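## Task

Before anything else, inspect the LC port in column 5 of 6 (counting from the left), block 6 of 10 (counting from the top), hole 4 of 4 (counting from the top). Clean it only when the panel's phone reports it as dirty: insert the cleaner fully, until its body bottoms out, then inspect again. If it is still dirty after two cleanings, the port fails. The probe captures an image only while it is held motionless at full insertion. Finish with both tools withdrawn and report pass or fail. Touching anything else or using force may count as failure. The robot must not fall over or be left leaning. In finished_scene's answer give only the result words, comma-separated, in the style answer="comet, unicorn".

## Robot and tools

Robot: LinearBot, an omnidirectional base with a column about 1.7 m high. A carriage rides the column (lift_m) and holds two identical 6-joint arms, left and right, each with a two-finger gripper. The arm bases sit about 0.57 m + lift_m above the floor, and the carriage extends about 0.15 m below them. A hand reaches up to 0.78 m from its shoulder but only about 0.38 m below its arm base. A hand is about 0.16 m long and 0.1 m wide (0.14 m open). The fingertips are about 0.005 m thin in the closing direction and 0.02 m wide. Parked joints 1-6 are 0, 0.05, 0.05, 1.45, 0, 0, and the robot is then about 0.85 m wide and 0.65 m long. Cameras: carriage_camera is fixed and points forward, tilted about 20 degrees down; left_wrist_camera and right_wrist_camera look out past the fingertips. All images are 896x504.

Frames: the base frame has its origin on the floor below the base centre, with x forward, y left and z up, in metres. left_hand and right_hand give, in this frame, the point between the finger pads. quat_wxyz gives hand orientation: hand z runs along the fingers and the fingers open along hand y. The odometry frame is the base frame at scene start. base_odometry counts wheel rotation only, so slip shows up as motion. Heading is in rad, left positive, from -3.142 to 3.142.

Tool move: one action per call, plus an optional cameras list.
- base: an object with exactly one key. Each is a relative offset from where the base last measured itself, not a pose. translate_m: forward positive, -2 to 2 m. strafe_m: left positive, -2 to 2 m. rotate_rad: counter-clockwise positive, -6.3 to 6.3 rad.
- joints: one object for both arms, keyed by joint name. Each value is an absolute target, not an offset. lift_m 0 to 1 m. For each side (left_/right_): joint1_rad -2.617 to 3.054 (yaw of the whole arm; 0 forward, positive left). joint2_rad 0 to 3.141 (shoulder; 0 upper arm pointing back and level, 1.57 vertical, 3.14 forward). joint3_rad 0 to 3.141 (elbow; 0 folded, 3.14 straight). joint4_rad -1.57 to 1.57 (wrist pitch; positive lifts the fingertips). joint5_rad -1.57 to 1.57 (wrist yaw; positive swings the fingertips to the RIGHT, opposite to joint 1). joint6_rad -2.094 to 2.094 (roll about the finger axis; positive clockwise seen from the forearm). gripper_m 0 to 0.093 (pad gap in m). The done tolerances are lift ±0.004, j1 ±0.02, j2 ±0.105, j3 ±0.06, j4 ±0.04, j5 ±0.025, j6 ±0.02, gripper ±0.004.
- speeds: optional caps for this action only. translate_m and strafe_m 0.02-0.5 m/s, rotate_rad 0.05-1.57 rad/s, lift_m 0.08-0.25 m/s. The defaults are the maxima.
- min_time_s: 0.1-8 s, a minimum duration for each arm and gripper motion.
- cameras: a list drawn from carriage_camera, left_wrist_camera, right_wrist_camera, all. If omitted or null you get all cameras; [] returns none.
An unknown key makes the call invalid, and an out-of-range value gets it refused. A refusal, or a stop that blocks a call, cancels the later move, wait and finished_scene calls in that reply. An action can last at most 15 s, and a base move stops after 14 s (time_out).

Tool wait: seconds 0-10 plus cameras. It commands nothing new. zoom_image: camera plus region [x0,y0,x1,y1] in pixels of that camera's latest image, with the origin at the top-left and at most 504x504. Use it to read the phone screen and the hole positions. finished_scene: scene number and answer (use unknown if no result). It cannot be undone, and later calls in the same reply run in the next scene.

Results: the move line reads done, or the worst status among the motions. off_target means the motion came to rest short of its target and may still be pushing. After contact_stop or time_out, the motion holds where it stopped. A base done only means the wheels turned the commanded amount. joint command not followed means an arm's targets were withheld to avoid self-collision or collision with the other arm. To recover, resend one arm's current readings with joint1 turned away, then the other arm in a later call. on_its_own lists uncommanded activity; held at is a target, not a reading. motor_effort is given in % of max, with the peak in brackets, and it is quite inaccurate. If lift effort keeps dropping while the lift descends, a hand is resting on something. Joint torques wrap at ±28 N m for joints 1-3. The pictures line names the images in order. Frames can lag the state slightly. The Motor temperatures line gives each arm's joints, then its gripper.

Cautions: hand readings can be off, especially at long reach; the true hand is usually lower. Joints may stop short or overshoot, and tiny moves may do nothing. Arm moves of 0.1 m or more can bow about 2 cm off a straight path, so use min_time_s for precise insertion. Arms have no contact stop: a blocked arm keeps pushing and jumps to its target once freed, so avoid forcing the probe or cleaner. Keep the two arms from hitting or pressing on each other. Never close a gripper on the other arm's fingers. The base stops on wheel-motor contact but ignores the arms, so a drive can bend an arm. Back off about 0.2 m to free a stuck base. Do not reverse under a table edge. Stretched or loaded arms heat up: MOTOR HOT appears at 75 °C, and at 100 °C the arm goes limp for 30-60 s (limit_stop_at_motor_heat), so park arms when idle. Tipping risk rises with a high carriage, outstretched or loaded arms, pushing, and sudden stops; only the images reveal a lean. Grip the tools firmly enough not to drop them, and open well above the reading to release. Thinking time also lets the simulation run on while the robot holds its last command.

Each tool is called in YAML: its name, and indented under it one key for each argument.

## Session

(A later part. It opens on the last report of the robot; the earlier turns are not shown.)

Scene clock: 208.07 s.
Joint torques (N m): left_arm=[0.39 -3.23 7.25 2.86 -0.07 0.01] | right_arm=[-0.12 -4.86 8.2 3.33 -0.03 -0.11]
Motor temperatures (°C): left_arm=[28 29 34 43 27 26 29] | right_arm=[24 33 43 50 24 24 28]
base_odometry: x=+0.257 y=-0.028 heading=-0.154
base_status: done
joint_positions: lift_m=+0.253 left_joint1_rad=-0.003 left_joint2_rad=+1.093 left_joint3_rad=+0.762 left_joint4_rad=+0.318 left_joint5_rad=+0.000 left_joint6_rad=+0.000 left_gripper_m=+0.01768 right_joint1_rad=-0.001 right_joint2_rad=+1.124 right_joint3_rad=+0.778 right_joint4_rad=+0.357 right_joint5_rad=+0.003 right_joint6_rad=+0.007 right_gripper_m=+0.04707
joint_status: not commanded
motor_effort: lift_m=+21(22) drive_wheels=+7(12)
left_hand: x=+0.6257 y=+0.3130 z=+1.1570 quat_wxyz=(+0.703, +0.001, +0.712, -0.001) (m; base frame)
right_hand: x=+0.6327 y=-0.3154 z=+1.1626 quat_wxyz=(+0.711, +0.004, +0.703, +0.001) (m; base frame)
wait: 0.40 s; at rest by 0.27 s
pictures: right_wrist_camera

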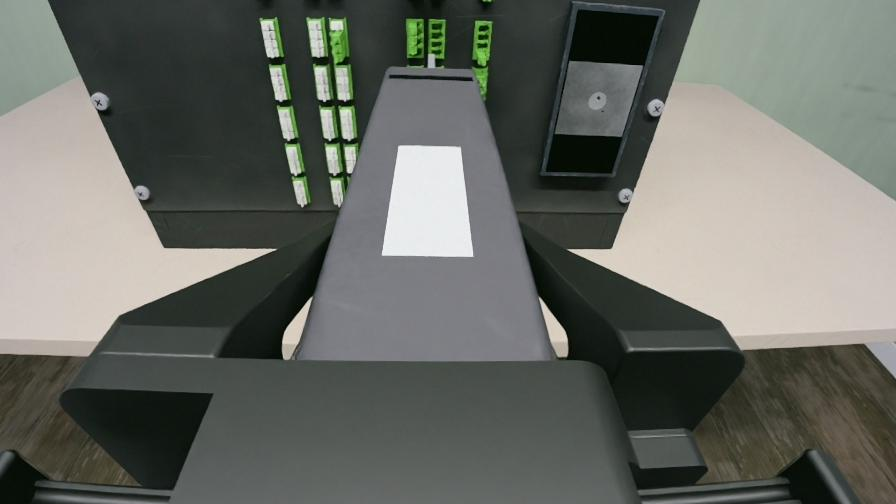

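move:
  base: {"strafe_m": -0.0025}
  joints: {"lift_m": 0.2534}
  speeds: {"strafe_m": 0.03}
  cameras: []

move:
  base: {"translate_m": 0.003}
  speeds: {"translate_m": 0.02}
  cameras: []

wait:
  seconds: 0.4
  cameras: ["right_wrist_camera"]

zoom_image:
  camera: "right_wrist_camera"
  region: [410, 10, 466, 74]

Scene clock: 208.90 s.
Joint torques (N m): left_arm=[0.31 -3.43 7.32 2.84 -0.05 0.03] | right_arm=[-0.14 -4.81 8.25 3.28 -0.02 -0.12]
Motor temperatures (°C): left_arm=[28 29 34 43 27 26 29] | right_arm=[24 33 43 50 24 24 28]
move: done
base_odometry: x=+0.256 y=-0.030 heading=-0.153
base_status: done
joint_positions: lift_m=+0.253 left_joint1_rad=-0.004 left_joint2_rad=+1.093 left_joint3_rad=+0.762 left_joint4_rad=+0.318 left_joint5_rad=+0.000 left_joint6_rad=+0.000 left_gripper_m=+0.01768 right_joint1_rad=+0.000 right_joint2_rad=+1.124 right_joint3_rad=+0.778 right_joint4_rad=+0.357 right_joint5_rad=+0.001 right_joint6_rad=+0.007 right_gripper_m=+0.04707
joint_status: all done
motor_effort: lift_m=+25(26) drive_wheels=+6(12)
left_hand: x=+0.6257 y=+0.3128 z=+1.1572 quat_wxyz=(+0.703, +0.001, +0.712, -0.001) (m; base frame)
right_hand: x=+0.6327 y=-0.3146 z=+1.1629 quat_wxyz=(+0.711, +0.003, +0.703, +0.002) (m; base frame)
pictures: none
No camera images: "cameras" was empty.

Scene clock: 209.53 s.
Joint torques (N m): left_arm=[0.18 -3.56 7.21 2.87 -0.06 0] | right_arm=[-0.16 -4.63 8.25 3.31 -0.02 -0.12]
Motor temperatures (°C): left_arm=[28 29 34 43 27 26 29] | right_arm=[24 33 43 50 24 24 28]
move: done
base_odometry: x=+0.259 y=-0.030 heading=-0.152
base_status: done
joint_positions: lift_m=+0.253 left_joint1_rad=-0.004 left_joint2_rad=+1.093 left_joint3_rad=+0.762 left_joint4_rad=+0.319 left_joint5_rad=+0.000 left_joint6_rad=+0.000 left_gripper_m=+0.01768 right_joint1_rad=+0.000 right_joint2_rad=+1.124 right_joint3_rad=+0.778 right_joint4_rad=+0.357 right_joint5_rad=+0.001 right_joint6_rad=+0.007 right_gripper_m=+0.04707
joint_status: not commanded
motor_effort: lift_m=+25(25) drive_wheels=+7(14)
left_hand: x=+0.6257 y=+0.3128 z=+1.1573 quat_wxyz=(+0.703, +0.001, +0.711, -0.001) (m; base frame)
right_hand: x=+0.6327 y=-0.3146 z=+1.1630 quat_wxyz=(+0.711, +0.003, +0.703, +0.002) (m; base frame)
pictures: none
No camera images: "cameras" was empty.

Scene clock: 209.93 s.
Joint torques (N m): left_arm=[0.18 -3.3 7.21 2.85 -0.08 0.02] | right_arm=[-0.18 -4.86 8.28 3.29 -0.01 -0.11]
Motor temperatures (°C): left_arm=[28 29 34 43 27 26 29] | right_arm=[24 33 43 50 24 24 28]
base_odometry: x=+0.259 y=-0.030 heading=-0.152
base_status: done
joint_positions: lift_m=+0.253 left_joint1_rad=-0.004 left_joint2_rad=+1.093 left_joint3_rad=+0.762 left_joint4_rad=+0.319 left_joint5_rad=+0.000 left_joint6_rad=+0.000 left_gripper_m=+0.01768 right_joint1_rad=+0.000 right_joint2_rad=+1.124 right_joint3_rad=+0.778 right_joint4_rad=+0.357 right_joint5_rad=+0.001 right_joint6_rad=+0.007 right_gripper_m=+0.04707
joint_status: not commanded
motor_effort: lift_m=+25(25) drive_wheels=+8(14)
left_hand: x=+0.6257 y=+0.3128 z=+1.1573 quat_wxyz=(+0.703, +0.001, +0.711, -0.001) (m; base frame)
right_hand: x=+0.6327 y=-0.3146 z=+1.1630 quat_wxyz=(+0.711, +0.003, +0.703, +0.002) (m; base frame)
wait: 0.40 s; at rest by 0.27 s
pictures: right_wrist_camera

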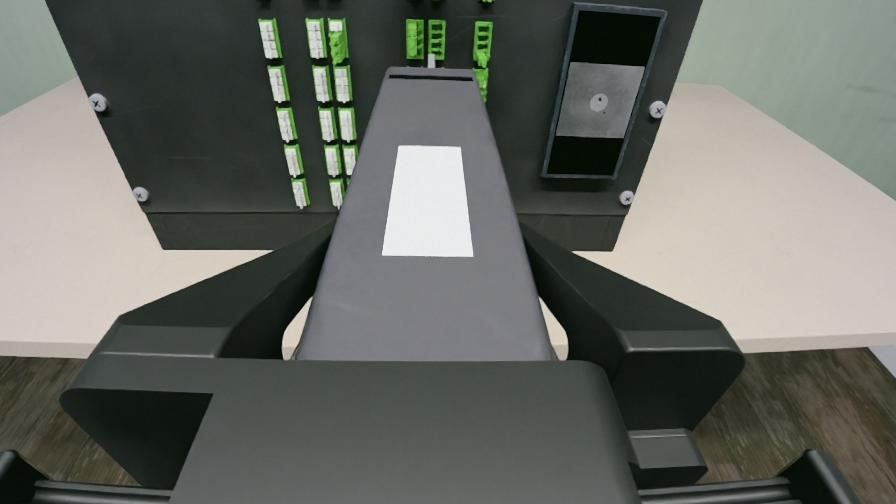

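Scaled by 7.875.

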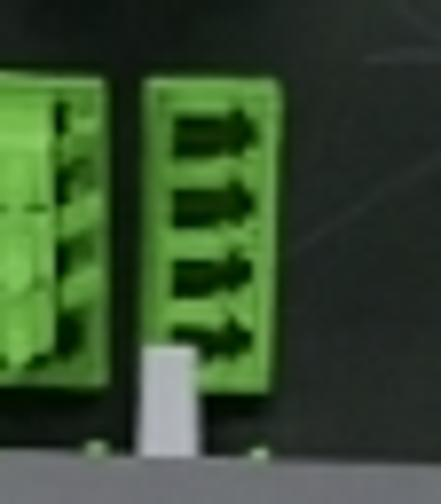

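move:
  base: {"rotate_rad": -0.003}
  joints: {"lift_m": 0.2542}
  speeds: {"rotate_rad": 0.05}
  cameras: []

wait:
  seconds: 0.4
  cameras: ["right_wrist_camera"]

zoom_image:
  camera: "right_wrist_camera"
  region: [410, 10, 466, 74]

Scene clock: 210.60 s.
Joint torques (N m): left_arm=[0.24 -3.48 7.35 2.8 -0.11 0.05] | right_arm=[-0.12 -4.75 8.27 3.31 -0.02 -0.12]
Motor temperatures (°C): left_arm=[28 29 34 43 27 26 29] | right_arm=[24 33 43 50 24 24 28]
move: done
base_odometry: x=+0.259 y=-0.030 heading=-0.154
base_status: done
joint_positions: lift_m=+0.254 left_joint1_rad=-0.004 left_joint2_rad=+1.093 left_joint3_rad=+0.762 left_joint4_rad=+0.321 left_joint5_rad=+0.000 left_joint6_rad=+0.000 left_gripper_m=+0.01768 right_joint1_rad=+0.000 right_joint2_rad=+1.124 right_joint3_rad=+0.778 right_joint4_rad=+0.358 right_joint5_rad=+0.001 right_joint6_rad=+0.007 right_gripper_m=+0.04707
joint_status: all done
motor_effort: lift_m=+26(28) drive_wheels=+10(10)
left_hand: x=+0.6258 y=+0.3128 z=+1.1583 quat_wxyz=(+0.703, +0.001, +0.711, -0.001) (m; base frame)
right_hand: x=+0.6327 y=-0.3146 z=+1.1639 quat_wxyz=(+0.711, +0.003, +0.703, +0.002) (m; base frame)
pictures: none
No camera images: "cameras" was empty.

Scene clock: 211.00 s.
Joint torques (N m): left_arm=[0.31 -3.49 7.38 2.75 -0.09 0.05] | right_arm=[-0.25 -4.79 8.28 3.28 -0.02 -0.12]
Motor temperatures (°C): left_arm=[28 29 34 43 27 26 29] | right_arm=[24 33 43 50 24 24 28]
base_odometry: x=+0.259 y=-0.030 heading=-0.154
base_status: done
joint_positions: lift_m=+0.254 left_joint1_rad=-0.004 left_joint2_rad=+1.093 left_joint3_rad=+0.762 left_joint4_rad=+0.321 left_joint5_rad=+0.000 left_joint6_rad=+0.000 left_gripper_m=+0.01768 right_joint1_rad=+0.000 right_joint2_rad=+1.124 right_joint3_rad=+0.778 right_joint4_rad=+0.358 right_joint5_rad=+0.001 right_joint6_rad=+0.007 right_gripper_m=+0.04707
joint_status: all done
motor_effort: lift_m=+26(28) drive_wheels=+10(10)
left_hand: x=+0.6258 y=+0.3128 z=+1.1583 quat_wxyz=(+0.703, +0.001, +0.711, -0.001) (m; base frame)
right_hand: x=+0.6327 y=-0.3146 z=+1.1639 quat_wxyz=(+0.711, +0.003, +0.703, +0.002) (m; base frame)
wait: 0.40 s; at rest by 0.27 s
pictures: right_wrist_camera

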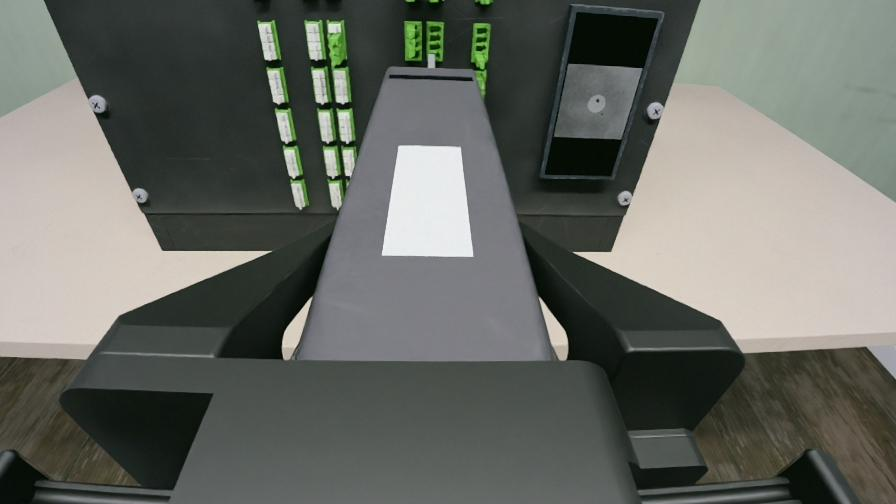

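Scaled by 7.875.

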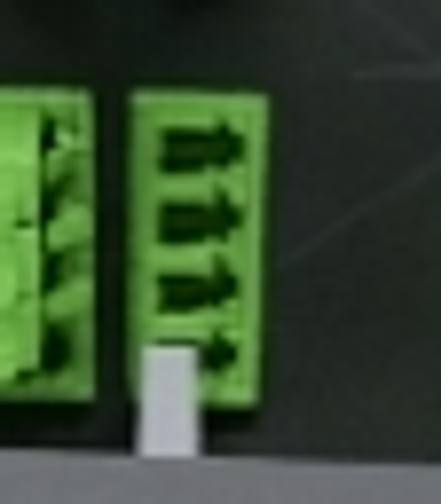

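move:
  base: {"rotate_rad": -0.0015}
  speeds: {"rotate_rad": 0.05}
  cameras: []

wait:
  seconds: 0.4
  cameras: ["right_wrist_camera"]

zoom_image:
  camera: "right_wrist_camera"
  region: [410, 10, 466, 74]

Scene clock: 211.50 s.
Joint torques (N m): left_arm=[0.21 -3.33 7.24 2.79 -0.08 -0.04] | right_arm=[-0.21 -4.77 8.28 3.3 -0.01 -0.12]
Motor temperatures (°C): left_arm=[28 28 34 43 27 26 29] | right_arm=[24 33 43 50 24 24 28]
move: done
base_odometry: x=+0.259 y=-0.030 heading=-0.154
base_status: done
joint_positions: lift_m=+0.254 left_joint1_rad=-0.004 left_joint2_rad=+1.093 left_joint3_rad=+0.762 left_joint4_rad=+0.321 left_joint5_rad=+0.000 left_joint6_rad=+0.000 left_gripper_m=+0.01768 right_joint1_rad=+0.000 right_joint2_rad=+1.124 right_joint3_rad=+0.778 right_joint4_rad=+0.358 right_joint5_rad=+0.001 right_joint6_rad=+0.007 right_gripper_m=+0.04707
joint_status: not commanded
motor_effort: lift_m=+26(26) drive_wheels=+10(11)
left_hand: x=+0.6258 y=+0.3128 z=+1.1583 quat_wxyz=(+0.703, +0.001, +0.711, -0.001) (m; base frame)
right_hand: x=+0.6327 y=-0.3146 z=+1.1639 quat_wxyz=(+0.711, +0.003, +0.703, +0.002) (m; base frame)
pictures: none
No camera images: "cameras" was empty.

Scene clock: 211.90 s.
Joint torques (N m): left_arm=[0.25 -3.54 7.41 2.78 -0.09 0.01] | right_arm=[-0.21 -4.78 8.25 3.3 -0.02 -0.11]
Motor temperatures (°C): left_arm=[28 28 34 43 27 26 29] | right_arm=[24 33 43 50 24 24 28]
base_odometry: x=+0.259 y=-0.030 heading=-0.154
base_status: done
joint_positions: lift_m=+0.254 left_joint1_rad=-0.004 left_joint2_rad=+1.093 left_joint3_rad=+0.762 left_joint4_rad=+0.321 left_joint5_rad=+0.000 left_joint6_rad=+0.000 left_gripper_m=+0.01768 right_joint1_rad=+0.000 right_joint2_rad=+1.124 right_joint3_rad=+0.778 right_joint4_rad=+0.358 right_joint5_rad=+0.001 right_joint6_rad=+0.007 right_gripper_m=+0.04707
joint_status: not commanded
motor_effort: lift_m=+26(26) drive_wheels=+10(11)
left_hand: x=+0.6258 y=+0.3128 z=+1.1583 quat_wxyz=(+0.703, +0.001, +0.711, -0.001) (m; base frame)
right_hand: x=+0.6327 y=-0.3146 z=+1.1639 quat_wxyz=(+0.711, +0.003, +0.703, +0.002) (m; base frame)
wait: 0.40 s; at rest by 0.27 s
pictures: right_wrist_camera

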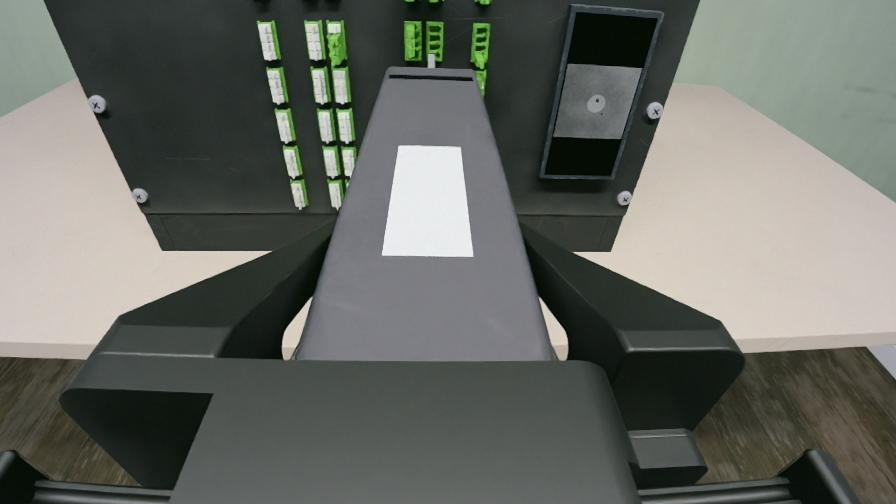

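Scaled by 7.875.

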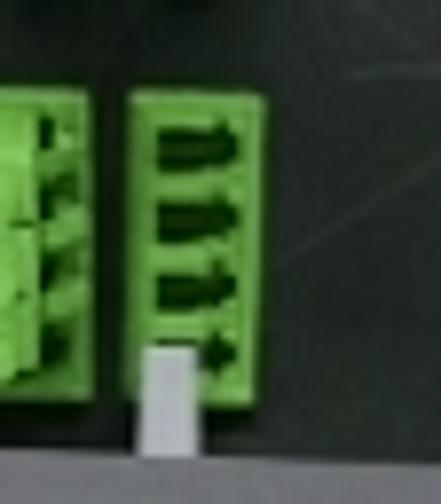

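move:
  base: {"translate_m": 0.003}
  speeds: {"translate_m": 0.02}
  cameras: []

wait:
  seconds: 0.4
  cameras: ["right_wrist_camera"]

zoom_image:
  camera: "right_wrist_camera"
  region: [410, 10, 466, 74]

Scene clock: 212.67 s.
Joint torques (N m): left_arm=[0.2 -3.49 7.24 2.81 -0.02 0.02] | right_arm=[-0.29 -4.71 8.38 3.29 -0.02 -0.11]
Motor temperatures (°C): left_arm=[28 28 34 43 27 26 29] | right_arm=[24 33 43 50 24 24 28]
move: done
base_odometry: x=+0.262 y=-0.030 heading=-0.154
base_status: done
joint_positions: lift_m=+0.254 left_joint1_rad=-0.004 left_joint2_rad=+1.093 left_joint3_rad=+0.762 left_joint4_rad=+0.321 left_joint5_rad=+0.000 left_joint6_rad=+0.000 left_gripper_m=+0.01768 right_joint1_rad=+0.000 right_joint2_rad=+1.124 right_joint3_rad=+0.778 right_joint4_rad=+0.357 right_joint5_rad=+0.001 right_joint6_rad=+0.007 right_gripper_m=+0.04707
joint_status: not commanded
motor_effort: lift_m=+25(26) drive_wheels=+7(16)
left_hand: x=+0.6258 y=+0.3128 z=+1.1585 quat_wxyz=(+0.704, +0.001, +0.711, -0.001) (m; base frame)
right_hand: x=+0.6327 y=-0.3146 z=+1.1638 quat_wxyz=(+0.711, +0.003, +0.703, +0.002) (m; base frame)
pictures: none
No camera images: "cameras" was empty.

Scene clock: 213.07 s.
Joint torques (N m): left_arm=[0.2 -3.33 7.28 2.82 -0.04 0.01] | right_arm=[-0.2 -4.74 8.31 3.3 -0.01 -0.12]
Motor temperatures (°C): left_arm=[28 28 34 43 27 26 29] | right_arm=[24 33 43 49 24 24 28]
base_odometry: x=+0.262 y=-0.030 heading=-0.154
base_status: done
joint_positions: lift_m=+0.254 left_joint1_rad=-0.004 left_joint2_rad=+1.093 left_joint3_rad=+0.762 left_joint4_rad=+0.321 left_joint5_rad=+0.000 left_joint6_rad=+0.000 left_gripper_m=+0.01768 right_joint1_rad=+0.000 right_joint2_rad=+1.124 right_joint3_rad=+0.778 right_joint4_rad=+0.357 right_joint5_rad=+0.001 right_joint6_rad=+0.007 right_gripper_m=+0.04707
joint_status: not commanded
motor_effort: lift_m=+26(26) drive_wheels=+8(16)
left_hand: x=+0.6258 y=+0.3128 z=+1.1585 quat_wxyz=(+0.704, +0.001, +0.711, -0.001) (m; base frame)
right_hand: x=+0.6327 y=-0.3146 z=+1.1638 quat_wxyz=(+0.711, +0.003, +0.703, +0.002) (m; base frame)
wait: 0.40 s; at rest by 0.27 s
pictures: right_wrist_camera

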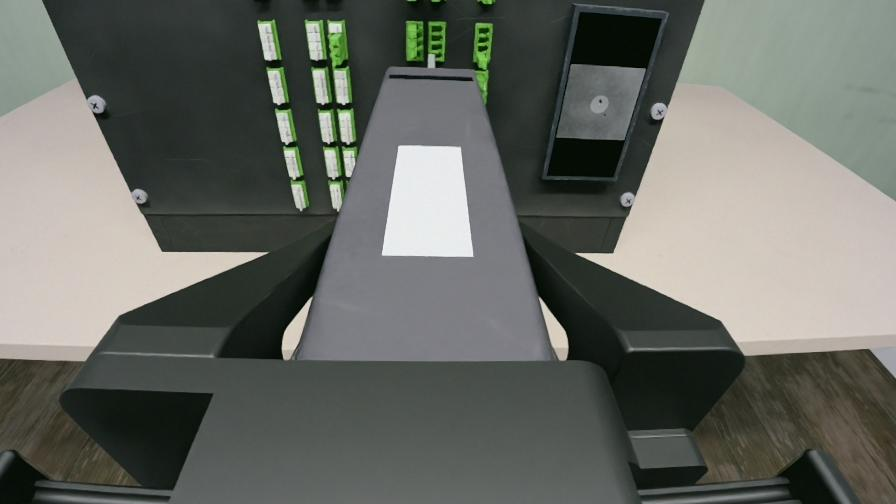

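Scaled by 7.875.

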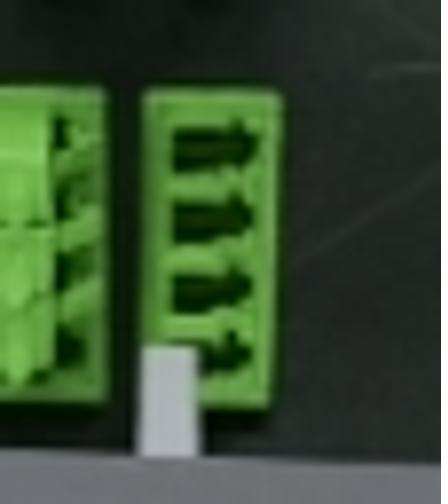

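move:
  base: {"rotate_rad": -0.004}
  speeds: {"rotate_rad": 0.05}
  cameras: []

move:
  base: {"translate_m": -0.003}
  speeds: {"translate_m": 0.02}
  cameras: []

move:
  base: {"translate_m": 0.003}
  speeds: {"translate_m": 0.02}
  cameras: []

wait:
  seconds: 0.4
  cameras: ["right_wrist_camera"]

zoom_image:
  camera: "right_wrist_camera"
  region: [410, 10, 466, 74]

Scene clock: 213.80 s.
Joint torques (N m): left_arm=[0.31 -3.29 7.38 2.81 -0.07 0.02] | right_arm=[-0.17 -4.79 8.27 3.3 -0.02 -0.12]
Motor temperatures (°C): left_arm=[28 28 34 43 27 26 29] | right_arm=[24 33 43 49 24 24 28]
move: done
base_odometry: x=+0.262 y=-0.030 heading=-0.156
base_status: done
joint_positions: lift_m=+0.254 left_joint1_rad=-0.004 left_joint2_rad=+1.093 left_joint3_rad=+0.762 left_joint4_rad=+0.321 left_joint5_rad=+0.000 left_joint6_rad=+0.000 left_gripper_m=+0.01768 right_joint1_rad=+0.000 right_joint2_rad=+1.124 right_joint3_rad=+0.778 right_joint4_rad=+0.357 right_joint5_rad=+0.001 right_joint6_rad=+0.007 right_gripper_m=+0.04707
joint_status: not commanded
motor_effort: lift_m=+26(26) drive_wheels=+11(13)
left_hand: x=+0.6258 y=+0.3128 z=+1.1585 quat_wxyz=(+0.704, +0.001, +0.711, -0.001) (m; base frame)
right_hand: x=+0.6327 y=-0.3146 z=+1.1638 quat_wxyz=(+0.711, +0.003, +0.703, +0.002) (m; base frame)
pictures: none
No camera images: "cameras" was empty.

Scene clock: 214.43 s.
Joint torques (N m): left_arm=[0.24 -3.29 7.41 2.82 -0.04 0.02] | right_arm=[-0.31 -4.86 8.28 3.29 -0.01 -0.11]
Motor temperatures (°C): left_arm=[28 28 34 43 27 26 29] | right_arm=[24 33 43 49 24 24 28]
move: done
base_odometry: x=+0.259 y=-0.030 heading=-0.156
base_status: done
joint_positions: lift_m=+0.254 left_joint1_rad=-0.004 left_joint2_rad=+1.093 left_joint3_rad=+0.762 left_joint4_rad=+0.321 left_joint5_rad=-0.001 left_joint6_rad=+0.000 left_gripper_m=+0.01768 right_joint1_rad=+0.000 right_joint2_rad=+1.124 right_joint3_rad=+0.778 right_joint4_rad=+0.357 right_joint5_rad=+0.001 right_joint6_rad=+0.007 right_gripper_m=+0.04707
joint_status: not commanded
motor_effort: lift_m=+26(26) drive_wheels=+2(14)
left_hand: x=+0.6258 y=+0.3129 z=+1.1585 quat_wxyz=(+0.704, +0.001, +0.711, -0.001) (m; base frame)
right_hand: x=+0.6328 y=-0.3146 z=+1.1634 quat_wxyz=(+0.711, +0.003, +0.703, +0.002) (m; base frame)
pictures: none
No camera images: "cameras" was empty.

Scene clock: 215.07 s.
Joint torques (N m): left_arm=[0.28 -3.34 7.08 2.79 -0.09 0.02] | right_arm=[-0.25 -4.96 8.27 3.31 -0.01 -0.11]
Motor temperatures (°C): left_arm=[28 28 34 43 27 26 29] | right_arm=[24 33 43 49 24 24 28]
move: done
base_odometry: x=+0.262 y=-0.030 heading=-0.156
base_status: done
joint_positions: lift_m=+0.254 left_joint1_rad=-0.004 left_joint2_rad=+1.093 left_joint3_rad=+0.762 left_joint4_rad=+0.322 left_joint5_rad=-0.001 left_joint6_rad=+0.000 left_gripper_m=+0.01768 right_joint1_rad=+0.000 right_joint2_rad=+1.124 right_joint3_rad=+0.778 right_joint4_rad=+0.357 right_joint5_rad=+0.001 right_joint6_rad=+0.007 right_gripper_m=+0.04707
joint_status: not commanded
motor_effort: lift_m=+26(26) drive_wheels=+4(9)
left_hand: x=+0.6258 y=+0.3129 z=+1.1586 quat_wxyz=(+0.704, +0.001, +0.710, -0.001) (m; base frame)
right_hand: x=+0.6328 y=-0.3146 z=+1.1634 quat_wxyz=(+0.711, +0.003, +0.703, +0.002) (m; base frame)
pictures: none
No camera images: "cameras" was empty.

Scene clock: 215.47 s.
Joint torques (N m): left_arm=[0.29 -3.34 7.3 2.77 -0.07 0.05] | right_arm=[-0.25 -4.9 8.24 3.32 -0.01 -0.11]
Motor temperatures (°C): left_arm=[28 28 34 43 27 26 29] | right_arm=[24 33 43 49 24 24 28]
base_odometry: x=+0.262 y=-0.030 heading=-0.156
base_status: done
joint_positions: lift_m=+0.254 left_joint1_rad=-0.004 left_joint2_rad=+1.093 left_joint3_rad=+0.762 left_joint4_rad=+0.322 left_joint5_rad=-0.001 left_joint6_rad=+0.000 left_gripper_m=+0.01768 right_joint1_rad=+0.000 right_joint2_rad=+1.124 right_joint3_rad=+0.778 right_joint4_rad=+0.357 right_joint5_rad=+0.001 right_joint6_rad=+0.007 right_gripper_m=+0.04707
joint_status: not commanded
motor_effort: lift_m=+26(26) drive_wheels=+4(9)
left_hand: x=+0.6258 y=+0.3129 z=+1.1586 quat_wxyz=(+0.704, +0.001, +0.710, -0.001) (m; base frame)
right_hand: x=+0.6328 y=-0.3146 z=+1.1634 quat_wxyz=(+0.711, +0.003, +0.703, +0.002) (m; base frame)
wait: 0.40 s; at rest by 0.27 s
pictures: right_wrist_camera

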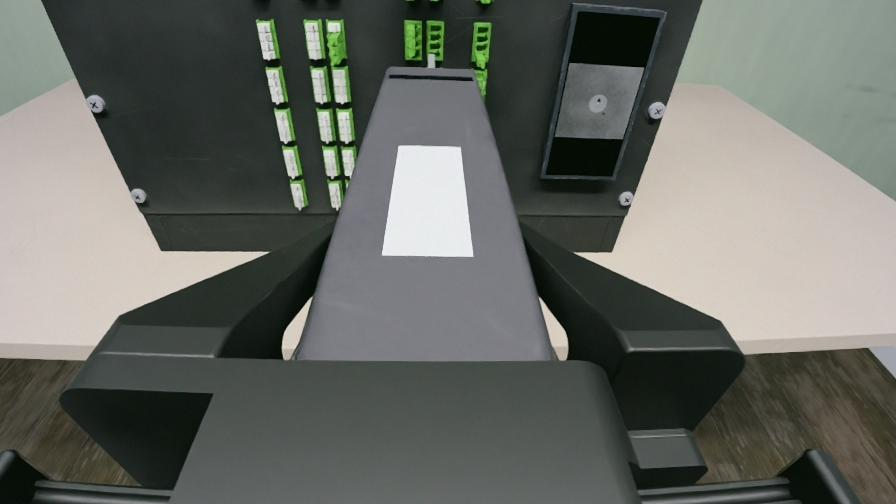

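Scaled by 7.875.

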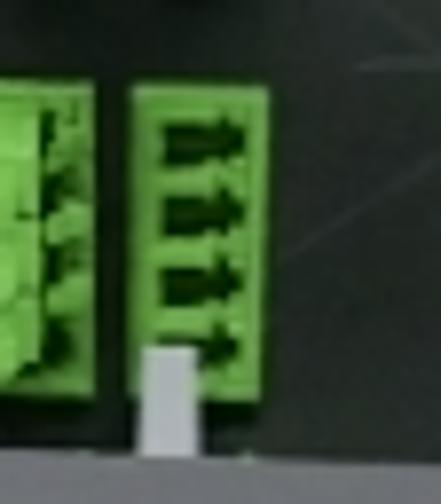

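move:
  base: {"translate_m": -0.003}
  speeds: {"translate_m": 0.02}
  joints: {"lift_m": 0.2552}
  cameras: []

move:
  base: {"rotate_rad": -0.003}
  speeds: {"rotate_rad": 0.05}
  cameras: []

move:
  base: {"translate_m": 0.003}
  speeds: {"translate_m": 0.02}
  cameras: []

wait:
  seconds: 0.4
  cameras: ["right_wrist_camera"]

zoom_image:
  camera: "right_wrist_camera"
  region: [410, 10, 466, 74]

Scene clock: 216.40 s.
Joint torques (N m): left_arm=[0.12 -3.44 7.01 2.76 -0.07 0.03] | right_arm=[-0.18 -4.72 8.18 3.3 -0.01 -0.11]
Motor temperatures (°C): left_arm=[28 28 34 42 27 26 29] | right_arm=[24 33 43 49 24 24 28]
move: done
base_odometry: x=+0.259 y=-0.030 heading=-0.156
base_status: done
joint_positions: lift_m=+0.255 left_joint1_rad=-0.004 left_joint2_rad=+1.094 left_joint3_rad=+0.762 left_joint4_rad=+0.323 left_joint5_rad=-0.001 left_joint6_rad=+0.000 left_gripper_m=+0.01768 right_joint1_rad=+0.000 right_joint2_rad=+1.124 right_joint3_rad=+0.778 right_joint4_rad=+0.357 right_joint5_rad=+0.001 right_joint6_rad=+0.007 right_gripper_m=+0.04707
joint_status: all done
motor_effort: lift_m=+26(29) drive_wheels=+1(12)
left_hand: x=+0.6260 y=+0.3129 z=+1.1595 quat_wxyz=(+0.704, +0.001, +0.710, -0.001) (m; base frame)
right_hand: x=+0.6328 y=-0.3146 z=+1.1644 quat_wxyz=(+0.711, +0.003, +0.703, +0.002) (m; base frame)
pictures: none
No camera images: "cameras" was empty.

Scene clock: 216.83 s.
Joint torques (N m): left_arm=[0.2 -3.49 7.19 2.84 -0.1 0.01] | right_arm=[-0.24 -4.82 8.28 3.34 -0.01 -0.12]
Motor temperatures (°C): left_arm=[28 28 34 42 27 26 29] | right_arm=[24 33 43 49 24 24 28]
move: done
base_odometry: x=+0.259 y=-0.030 heading=-0.158
base_status: done
joint_positions: lift_m=+0.255 left_joint1_rad=-0.004 left_joint2_rad=+1.094 left_joint3_rad=+0.762 left_joint4_rad=+0.323 left_joint5_rad=-0.001 left_joint6_rad=+0.000 left_gripper_m=+0.01768 right_joint1_rad=+0.000 right_joint2_rad=+1.124 right_joint3_rad=+0.778 right_joint4_rad=+0.356 right_joint5_rad=+0.001 right_joint6_rad=+0.007 right_gripper_m=+0.04707
joint_status: not commanded
motor_effort: lift_m=+26(26) drive_wheels=-4(5)
left_hand: x=+0.6260 y=+0.3129 z=+1.1595 quat_wxyz=(+0.704, +0.001, +0.710, -0.001) (m; base frame)
right_hand: x=+0.6328 y=-0.3146 z=+1.1643 quat_wxyz=(+0.711, +0.003, +0.704, +0.002) (m; base frame)
pictures: none
No camera images: "cameras" was empty.

Scene clock: 217.47 s.
Joint torques (N m): left_arm=[0.2 -3.43 7.46 2.82 -0.02 0.04] | right_arm=[-0.17 -4.82 8.31 3.32 0 -0.12]
Motor temperatures (°C): left_arm=[28 28 34 42 27 26 29] | right_arm=[24 33 43 49 24 24 28]
move: done
base_odometry: x=+0.262 y=-0.030 heading=-0.158
base_status: done
joint_positions: lift_m=+0.255 left_joint1_rad=-0.004 left_joint2_rad=+1.094 left_joint3_rad=+0.762 left_joint4_rad=+0.323 left_joint5_rad=-0.001 left_joint6_rad=+0.000 left_gripper_m=+0.01768 right_joint1_rad=+0.000 right_joint2_rad=+1.124 right_joint3_rad=+0.778 right_joint4_rad=+0.357 right_joint5_rad=+0.001 right_joint6_rad=+0.007 right_gripper_m=+0.04707
joint_status: not commanded
motor_effort: lift_m=+26(26) drive_wheels=+6(12)
left_hand: x=+0.6260 y=+0.3129 z=+1.1596 quat_wxyz=(+0.704, +0.001, +0.710, -0.001) (m; base frame)
right_hand: x=+0.6328 y=-0.3146 z=+1.1644 quat_wxyz=(+0.711, +0.003, +0.703, +0.002) (m; base frame)
pictures: none
No camera images: "cameras" was empty.

Scene clock: 217.87 s.
Joint torques (N m): left_arm=[0.23 -3.34 7.34 2.81 -0.07 0.01] | right_arm=[-0.2 -4.77 8.21 3.29 0 -0.12]
Motor temperatures (°C): left_arm=[28 28 34 42 27 26 29] | right_arm=[24 33 43 49 24 24 28]
base_odometry: x=+0.262 y=-0.030 heading=-0.158
base_status: done
joint_positions: lift_m=+0.255 left_joint1_rad=-0.004 left_joint2_rad=+1.094 left_joint3_rad=+0.762 left_joint4_rad=+0.323 left_joint5_rad=-0.001 left_joint6_rad=+0.000 left_gripper_m=+0.01768 right_joint1_rad=+0.000 right_joint2_rad=+1.124 right_joint3_rad=+0.778 right_joint4_rad=+0.357 right_joint5_rad=+0.001 right_joint6_rad=+0.007 right_gripper_m=+0.04707
joint_status: not commanded
motor_effort: lift_m=+26(26) drive_wheels=+7(12)
left_hand: x=+0.6260 y=+0.3129 z=+1.1596 quat_wxyz=(+0.704, +0.001, +0.710, -0.001) (m; base frame)
right_hand: x=+0.6328 y=-0.3146 z=+1.1644 quat_wxyz=(+0.711, +0.003, +0.703, +0.002) (m; base frame)
wait: 0.40 s; at rest by 0.27 s
pictures: right_wrist_camera

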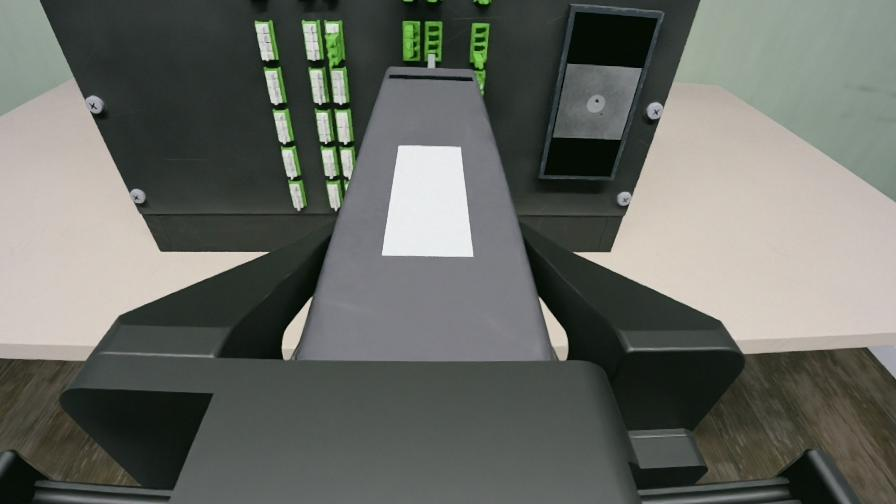

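Scaled by 7.875.

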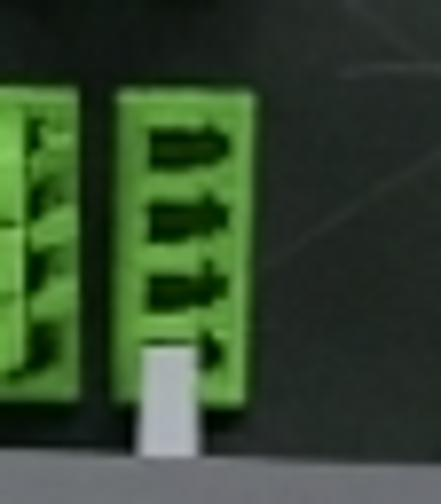

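move:
  base: {"translate_m": 0.004}
  speeds: {"translate_m": 0.02}
  cameras: []

wait:
  seconds: 0.4
  cameras: ["right_wrist_camera"]

zoom_image:
  camera: "right_wrist_camera"
  region: [410, 10, 466, 74]

Scene clock: 218.63 s.
Joint torques (N m): left_arm=[0.16 -3.34 7.31 2.75 -0.07 0.01] | right_arm=[-0.18 -4.75 8.27 3.31 0 -0.11]
Motor temperatures (°C): left_arm=[28 28 34 42 27 26 29] | right_arm=[24 33 43 49 24 24 28]
move: done
base_odometry: x=+0.266 y=-0.030 heading=-0.157
base_status: done
joint_positions: lift_m=+0.255 left_joint1_rad=-0.004 left_joint2_rad=+1.094 left_joint3_rad=+0.762 left_joint4_rad=+0.323 left_joint5_rad=-0.001 left_joint6_rad=+0.000 left_gripper_m=+0.01768 right_joint1_rad=+0.000 right_joint2_rad=+1.124 right_joint3_rad=+0.778 right_joint4_rad=+0.356 right_joint5_rad=+0.001 right_joint6_rad=+0.007 right_gripper_m=+0.04707
joint_status: not commanded
motor_effort: lift_m=+25(26) drive_wheels=-6(13)
left_hand: x=+0.6260 y=+0.3129 z=+1.1597 quat_wxyz=(+0.704, +0.001, +0.710, -0.001) (m; base frame)
right_hand: x=+0.6328 y=-0.3145 z=+1.1642 quat_wxyz=(+0.711, +0.003, +0.704, +0.002) (m; base frame)
pictures: none
No camera images: "cameras" was empty.

Scene clock: 219.03 s.
Joint torques (N m): left_arm=[0.29 -3.29 7.34 2.79 -0.07 -0.02] | right_arm=[-0.23 -4.78 8.25 3.3 0 -0.12]
Motor temperatures (°C): left_arm=[28 28 34 42 27 26 29] | right_arm=[24 33 43 49 24 24 28]
base_odometry: x=+0.266 y=-0.030 heading=-0.157
base_status: done
joint_positions: lift_m=+0.255 left_joint1_rad=-0.004 left_joint2_rad=+1.094 left_joint3_rad=+0.762 left_joint4_rad=+0.323 left_joint5_rad=-0.001 left_joint6_rad=+0.000 left_gripper_m=+0.01768 right_joint1_rad=+0.000 right_joint2_rad=+1.124 right_joint3_rad=+0.778 right_joint4_rad=+0.356 right_joint5_rad=+0.001 right_joint6_rad=+0.007 right_gripper_m=+0.04707
joint_status: not commanded
motor_effort: lift_m=+26(26) drive_wheels=+6(13)
left_hand: x=+0.6260 y=+0.3129 z=+1.1597 quat_wxyz=(+0.704, +0.001, +0.710, -0.001) (m; base frame)
right_hand: x=+0.6328 y=-0.3145 z=+1.1642 quat_wxyz=(+0.711, +0.003, +0.704, +0.002) (m; base frame)
wait: 0.40 s; at rest by 0.27 s
pictures: right_wrist_camera

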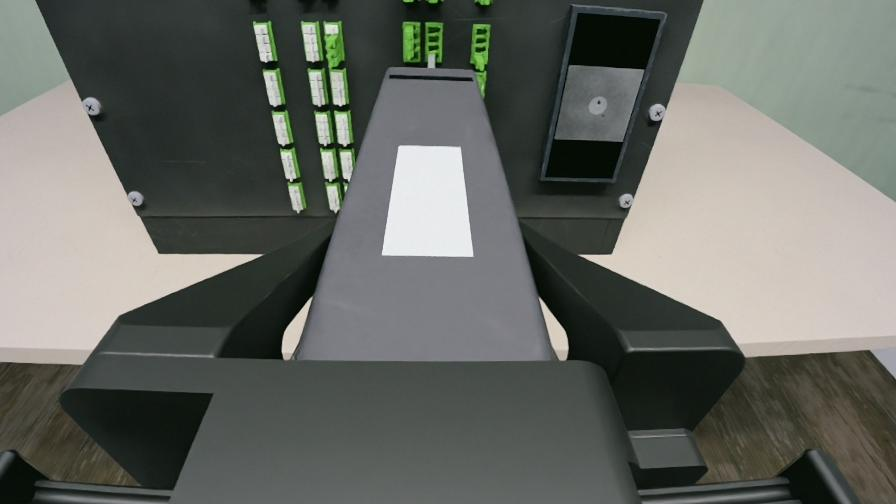

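Scaled by 7.875.

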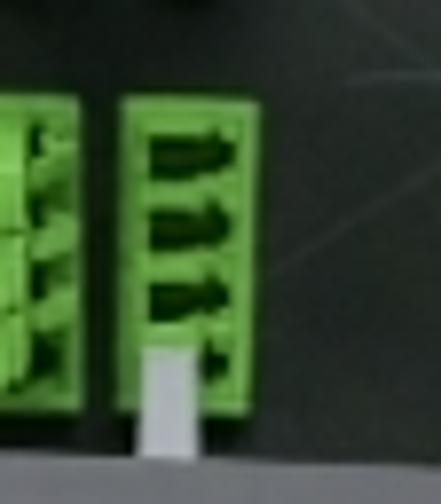

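move:
  base: {"translate_m": 0.003}
  speeds: {"translate_m": 0.02}
  cameras: []

wait:
  seconds: 0.4
  cameras: ["right_wrist_camera"]

zoom_image:
  camera: "right_wrist_camera"
  region: [410, 10, 466, 74]

Scene clock: 219.80 s.
Joint torques (N m): left_arm=[0.4 -3.36 7.21 2.77 -0.04 -0.01] | right_arm=[-0.29 -4.71 8.25 3.31 0 -0.11]
Motor temperatures (°C): left_arm=[28 28 34 42 27 26 29] | right_arm=[24 33 43 49 24 24 28]
move: done
base_odometry: x=+0.269 y=-0.030 heading=-0.156
base_status: done
joint_positions: lift_m=+0.255 left_joint1_rad=-0.004 left_joint2_rad=+1.094 left_joint3_rad=+0.762 left_joint4_rad=+0.324 left_joint5_rad=-0.001 left_joint6_rad=+0.000 left_gripper_m=+0.01768 right_joint1_rad=+0.000 right_joint2_rad=+1.124 right_joint3_rad=+0.778 right_joint4_rad=+0.356 right_joint5_rad=+0.001 right_joint6_rad=+0.007 right_gripper_m=+0.04707
joint_status: not commanded
motor_effort: lift_m=+25(26) drive_wheels=-6(12)
left_hand: x=+0.6260 y=+0.3129 z=+1.1598 quat_wxyz=(+0.704, +0.001, +0.710, -0.001) (m; base frame)
right_hand: x=+0.6328 y=-0.3146 z=+1.1642 quat_wxyz=(+0.710, +0.003, +0.704, +0.002) (m; base frame)
pictures: none
No camera images: "cameras" was empty.

Scene clock: 220.20 s.
Joint torques (N m): left_arm=[0.17 -3.36 7.36 2.8 -0.09 0] | right_arm=[-0.21 -4.81 8.25 3.32 -0.03 -0.11]
Motor temperatures (°C): left_arm=[28 28 34 42 27 26 29] | right_arm=[24 33 43 49 24 24 28]
base_odometry: x=+0.269 y=-0.030 heading=-0.156
base_status: done
joint_positions: lift_m=+0.255 left_joint1_rad=-0.004 left_joint2_rad=+1.094 left_joint3_rad=+0.762 left_joint4_rad=+0.324 left_joint5_rad=-0.001 left_joint6_rad=+0.000 left_gripper_m=+0.01768 right_joint1_rad=+0.000 right_joint2_rad=+1.124 right_joint3_rad=+0.778 right_joint4_rad=+0.356 right_joint5_rad=+0.001 right_joint6_rad=+0.007 right_gripper_m=+0.04707
joint_status: not commanded
motor_effort: lift_m=+25(26) drive_wheels=+7(12)
left_hand: x=+0.6260 y=+0.3129 z=+1.1598 quat_wxyz=(+0.704, +0.001, +0.710, -0.001) (m; base frame)
right_hand: x=+0.6328 y=-0.3146 z=+1.1642 quat_wxyz=(+0.710, +0.003, +0.704, +0.002) (m; base frame)
wait: 0.40 s; at rest by 0.27 s
pictures: right_wrist_camera

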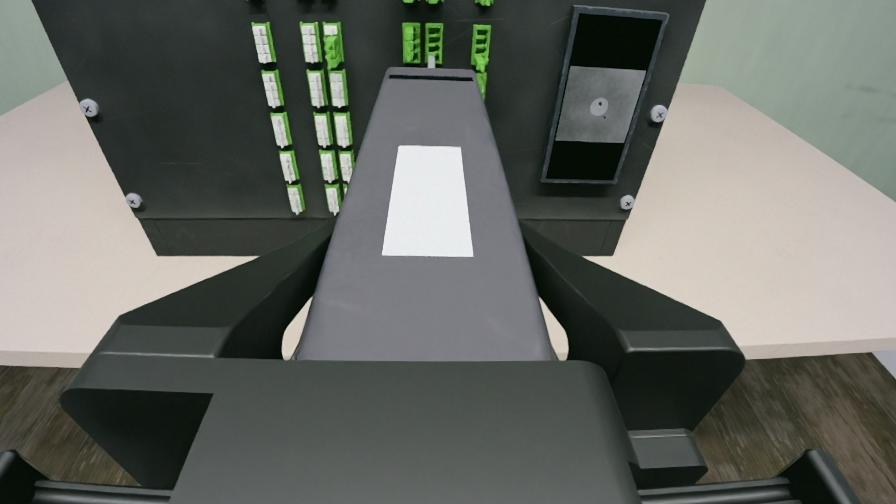

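Scaled by 7.875.

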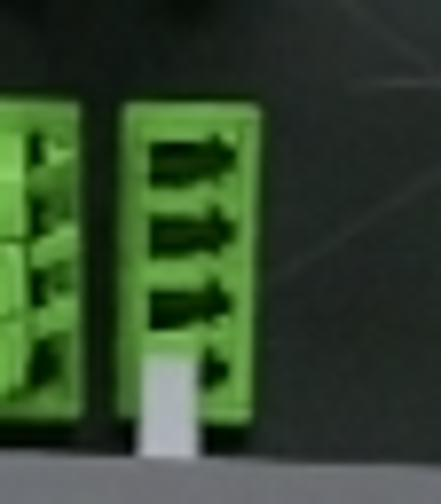

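move:
  base: {"translate_m": 0.003}
  speeds: {"translate_m": 0.02}
  cameras: []

move:
  base: {"translate_m": 0.003}
  speeds: {"translate_m": 0.02}
  cameras: ["right_wrist_camera"]

zoom_image:
  camera: "right_wrist_camera"
  region: [410, 10, 466, 74]

Scene clock: 221.00 s.
Joint torques (N m): left_arm=[0.32 -3.6 7.24 2.72 -0.07 0.02] | right_arm=[-0.28 -4.93 8.24 3.33 -0.01 -0.11]
Motor temperatures (°C): left_arm=[28 28 34 42 27 26 29] | right_arm=[24 33 43 48 24 24 28]
move: done
base_odometry: x=+0.272 y=-0.030 heading=-0.155
base_status: done
joint_positions: lift_m=+0.255 left_joint1_rad=-0.004 left_joint2_rad=+1.094 left_joint3_rad=+0.762 left_joint4_rad=+0.324 left_joint5_rad=-0.001 left_joint6_rad=+0.000 left_gripper_m=+0.01768 right_joint1_rad=+0.000 right_joint2_rad=+1.125 right_joint3_rad=+0.778 right_joint4_rad=+0.356 right_joint5_rad=+0.002 right_joint6_rad=+0.007 right_gripper_m=+0.04707
joint_status: not commanded
motor_effort: lift_m=+26(26) drive_wheels=-7(12)
left_hand: x=+0.6260 y=+0.3129 z=+1.1598 quat_wxyz=(+0.704, +0.001, +0.710, -0.001) (m; base frame)
right_hand: x=+0.6329 y=-0.3148 z=+1.1639 quat_wxyz=(+0.710, +0.003, +0.704, +0.002) (m; base frame)
pictures: none
No camera images: "cameras" was empty.

Scene clock: 221.60 s.
Joint torques (N m): left_arm=[0.24 -3.37 7.17 2.76 -0.05 -0.01] | right_arm=[-0.23 -3.78 8.25 3.46 -0.03 -0.12]
Motor temperatures (°C): left_arm=[28 28 34 42 27 26 29] | right_arm=[24 33 43 49 24 24 28]
move: done
base_odometry: x=+0.274 y=-0.031 heading=-0.155
base_status: done
joint_positions: lift_m=+0.255 left_joint1_rad=-0.004 left_joint2_rad=+1.094 left_joint3_rad=+0.762 left_joint4_rad=+0.324 left_joint5_rad=-0.001 left_joint6_rad=+0.000 left_gripper_m=+0.01768 right_joint1_rad=+0.000 right_joint2_rad=+1.114 right_joint3_rad=+0.778 right_joint4_rad=+0.342 right_joint5_rad=+0.004 right_joint6_rad=+0.007 right_gripper_m=+0.04707
joint_status: not commanded
motor_effort: lift_m=+25(26) drive_wheels=+6(12)
left_hand: x=+0.6260 y=+0.3129 z=+1.1598 quat_wxyz=(+0.704, +0.001, +0.710, -0.001) (m; base frame)
right_hand: x=+0.6305 y=-0.3151 z=+1.1649 quat_wxyz=(+0.709, +0.004, +0.705, +0.001) (m; base frame)
pictures: right_wrist_camera

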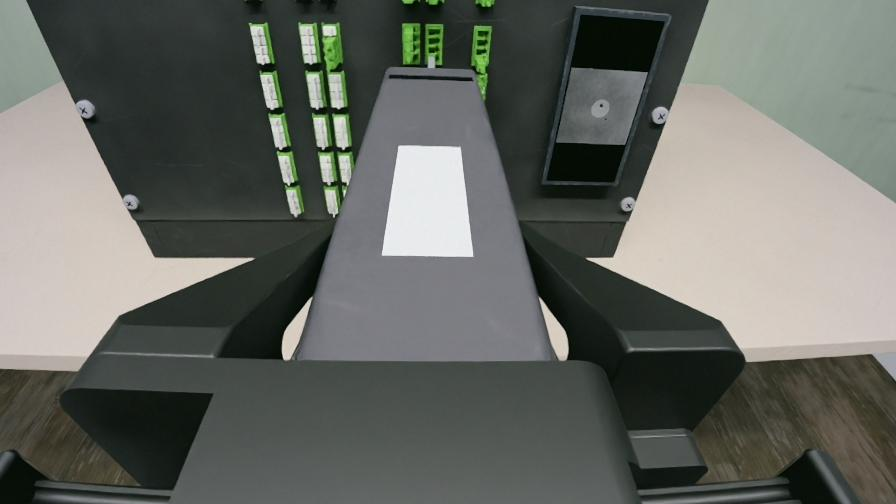

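Scaled by 7.875.

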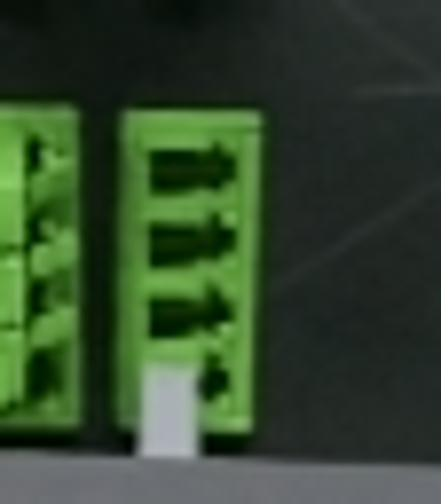

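move:
  base: {"translate_m": -0.003}
  speeds: {"translate_m": 0.02}
  cameras: []

move:
  joints: {"lift_m": 0.2515, "right_joint4_rad": 0.445}
  cameras: []

move:
  base: {"translate_m": 0.005}
  speeds: {"translate_m": 0.02}
  cameras: ["right_wrist_camera"]

zoom_image:
  camera: "right_wrist_camera"
  region: [410, 10, 466, 74]

Scene clock: 222.30 s.
Joint torques (N m): left_arm=[0.23 -3.34 7.32 2.76 -0.1 0.01] | right_arm=[-0.2 -4.79 8.25 3.34 -0.08 -0.11]
Motor temperatures (°C): left_arm=[28 28 34 42 27 26 29] | right_arm=[24 33 43 49 24 24 28]
move: done
base_odometry: x=+0.271 y=-0.030 heading=-0.154
base_status: done
joint_positions: lift_m=+0.255 left_joint1_rad=-0.004 left_joint2_rad=+1.094 left_joint3_rad=+0.762 left_joint4_rad=+0.324 left_joint5_rad=-0.001 left_joint6_rad=+0.000 left_gripper_m=+0.01768 right_joint1_rad=+0.000 right_joint2_rad=+1.124 right_joint3_rad=+0.778 right_joint4_rad=+0.353 right_joint5_rad=+0.006 right_joint6_rad=+0.007 right_gripper_m=+0.04707
joint_status: not commanded
motor_effort: lift_m=+25(26) drive_wheels=+2(9)
left_hand: x=+0.6260 y=+0.3129 z=+1.1598 quat_wxyz=(+0.704, +0.001, +0.710, -0.001) (m; base frame)
right_hand: x=+0.6328 y=-0.3153 z=+1.1636 quat_wxyz=(+0.710, +0.005, +0.705, +0.000) (m; base frame)
pictures: none
No camera images: "cameras" was empty.

Scene clock: 222.73 s.
Joint torques (N m): left_arm=[0.4 -3.69 7.25 2.8 -0.06 0.04] | right_arm=[-0.23 -4.81 8.21 3.36 -0.06 -0.12]
Motor temperatures (°C): left_arm=[28 28 34 42 27 26 29] | right_arm=[24 33 43 49 24 24 28]
move: off_target
base_odometry: x=+0.271 y=-0.030 heading=-0.154
base_status: not commanded
joint_positions: lift_m=+0.252 left_joint1_rad=-0.004 left_joint2_rad=+1.095 left_joint3_rad=+0.762 left_joint4_rad=+0.321 left_joint5_rad=-0.001 left_joint6_rad=+0.000 left_gripper_m=+0.01768 right_joint1_rad=+0.000 right_joint2_rad=+1.124 right_joint3_rad=+0.778 right_joint4_rad=+0.360 right_joint5_rad=+0.006 right_joint6_rad=+0.007 right_gripper_m=+0.04707
joint_status: right_joint4_rad off_target (ended at +0.360, target +0.445); the others done
motor_effort: lift_m=+22(22) drive_wheels=+2(2)
left_hand: x=+0.6262 y=+0.3129 z=+1.1554 quat_wxyz=(+0.703, +0.001, +0.712, -0.001) (m; base frame)
right_hand: x=+0.6327 y=-0.3153 z=+1.1621 quat_wxyz=(+0.712, +0.005, +0.702, +0.000) (m; base frame)
pictures: none
No camera images: "cameras" was empty.

Scene clock: 223.43 s.
Joint torques (N m): left_arm=[0.28 -3.52 7.43 2.81 -0.05 0] | right_arm=[-0.23 -3.44 8.25 3.52 -0.06 -0.12]
Motor temperatures (°C): left_arm=[28 28 34 42 27 26 29] | right_arm=[24 33 43 49 24 24 28]
move: done
base_odometry: x=+0.276 y=-0.031 heading=-0.154
base_status: done
joint_positions: lift_m=+0.252 left_joint1_rad=-0.004 left_joint2_rad=+1.095 left_joint3_rad=+0.762 left_joint4_rad=+0.321 left_joint5_rad=-0.001 left_joint6_rad=+0.000 left_gripper_m=+0.01768 right_joint1_rad=+0.000 right_joint2_rad=+1.111 right_joint3_rad=+0.778 right_joint4_rad=+0.345 right_joint5_rad=+0.006 right_joint6_rad=+0.007 right_gripper_m=+0.04707
joint_status: not commanded
motor_effort: lift_m=+22(22) drive_wheels=+6(10)
left_hand: x=+0.6262 y=+0.3129 z=+1.1555 quat_wxyz=(+0.703, +0.001, +0.711, -0.001) (m; base frame)
right_hand: x=+0.6299 y=-0.3154 z=+1.1635 quat_wxyz=(+0.711, +0.005, +0.703, +0.000) (m; base frame)
pictures: right_wrist_camera

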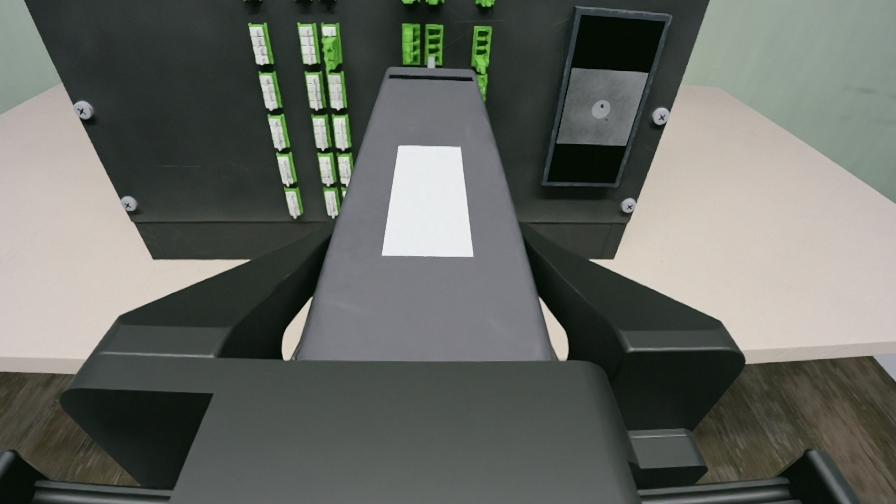

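Scaled by 7.875.

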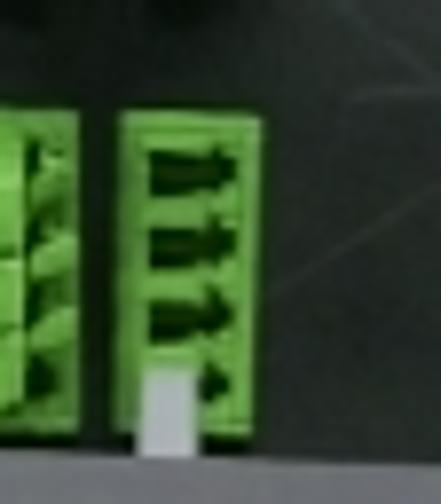

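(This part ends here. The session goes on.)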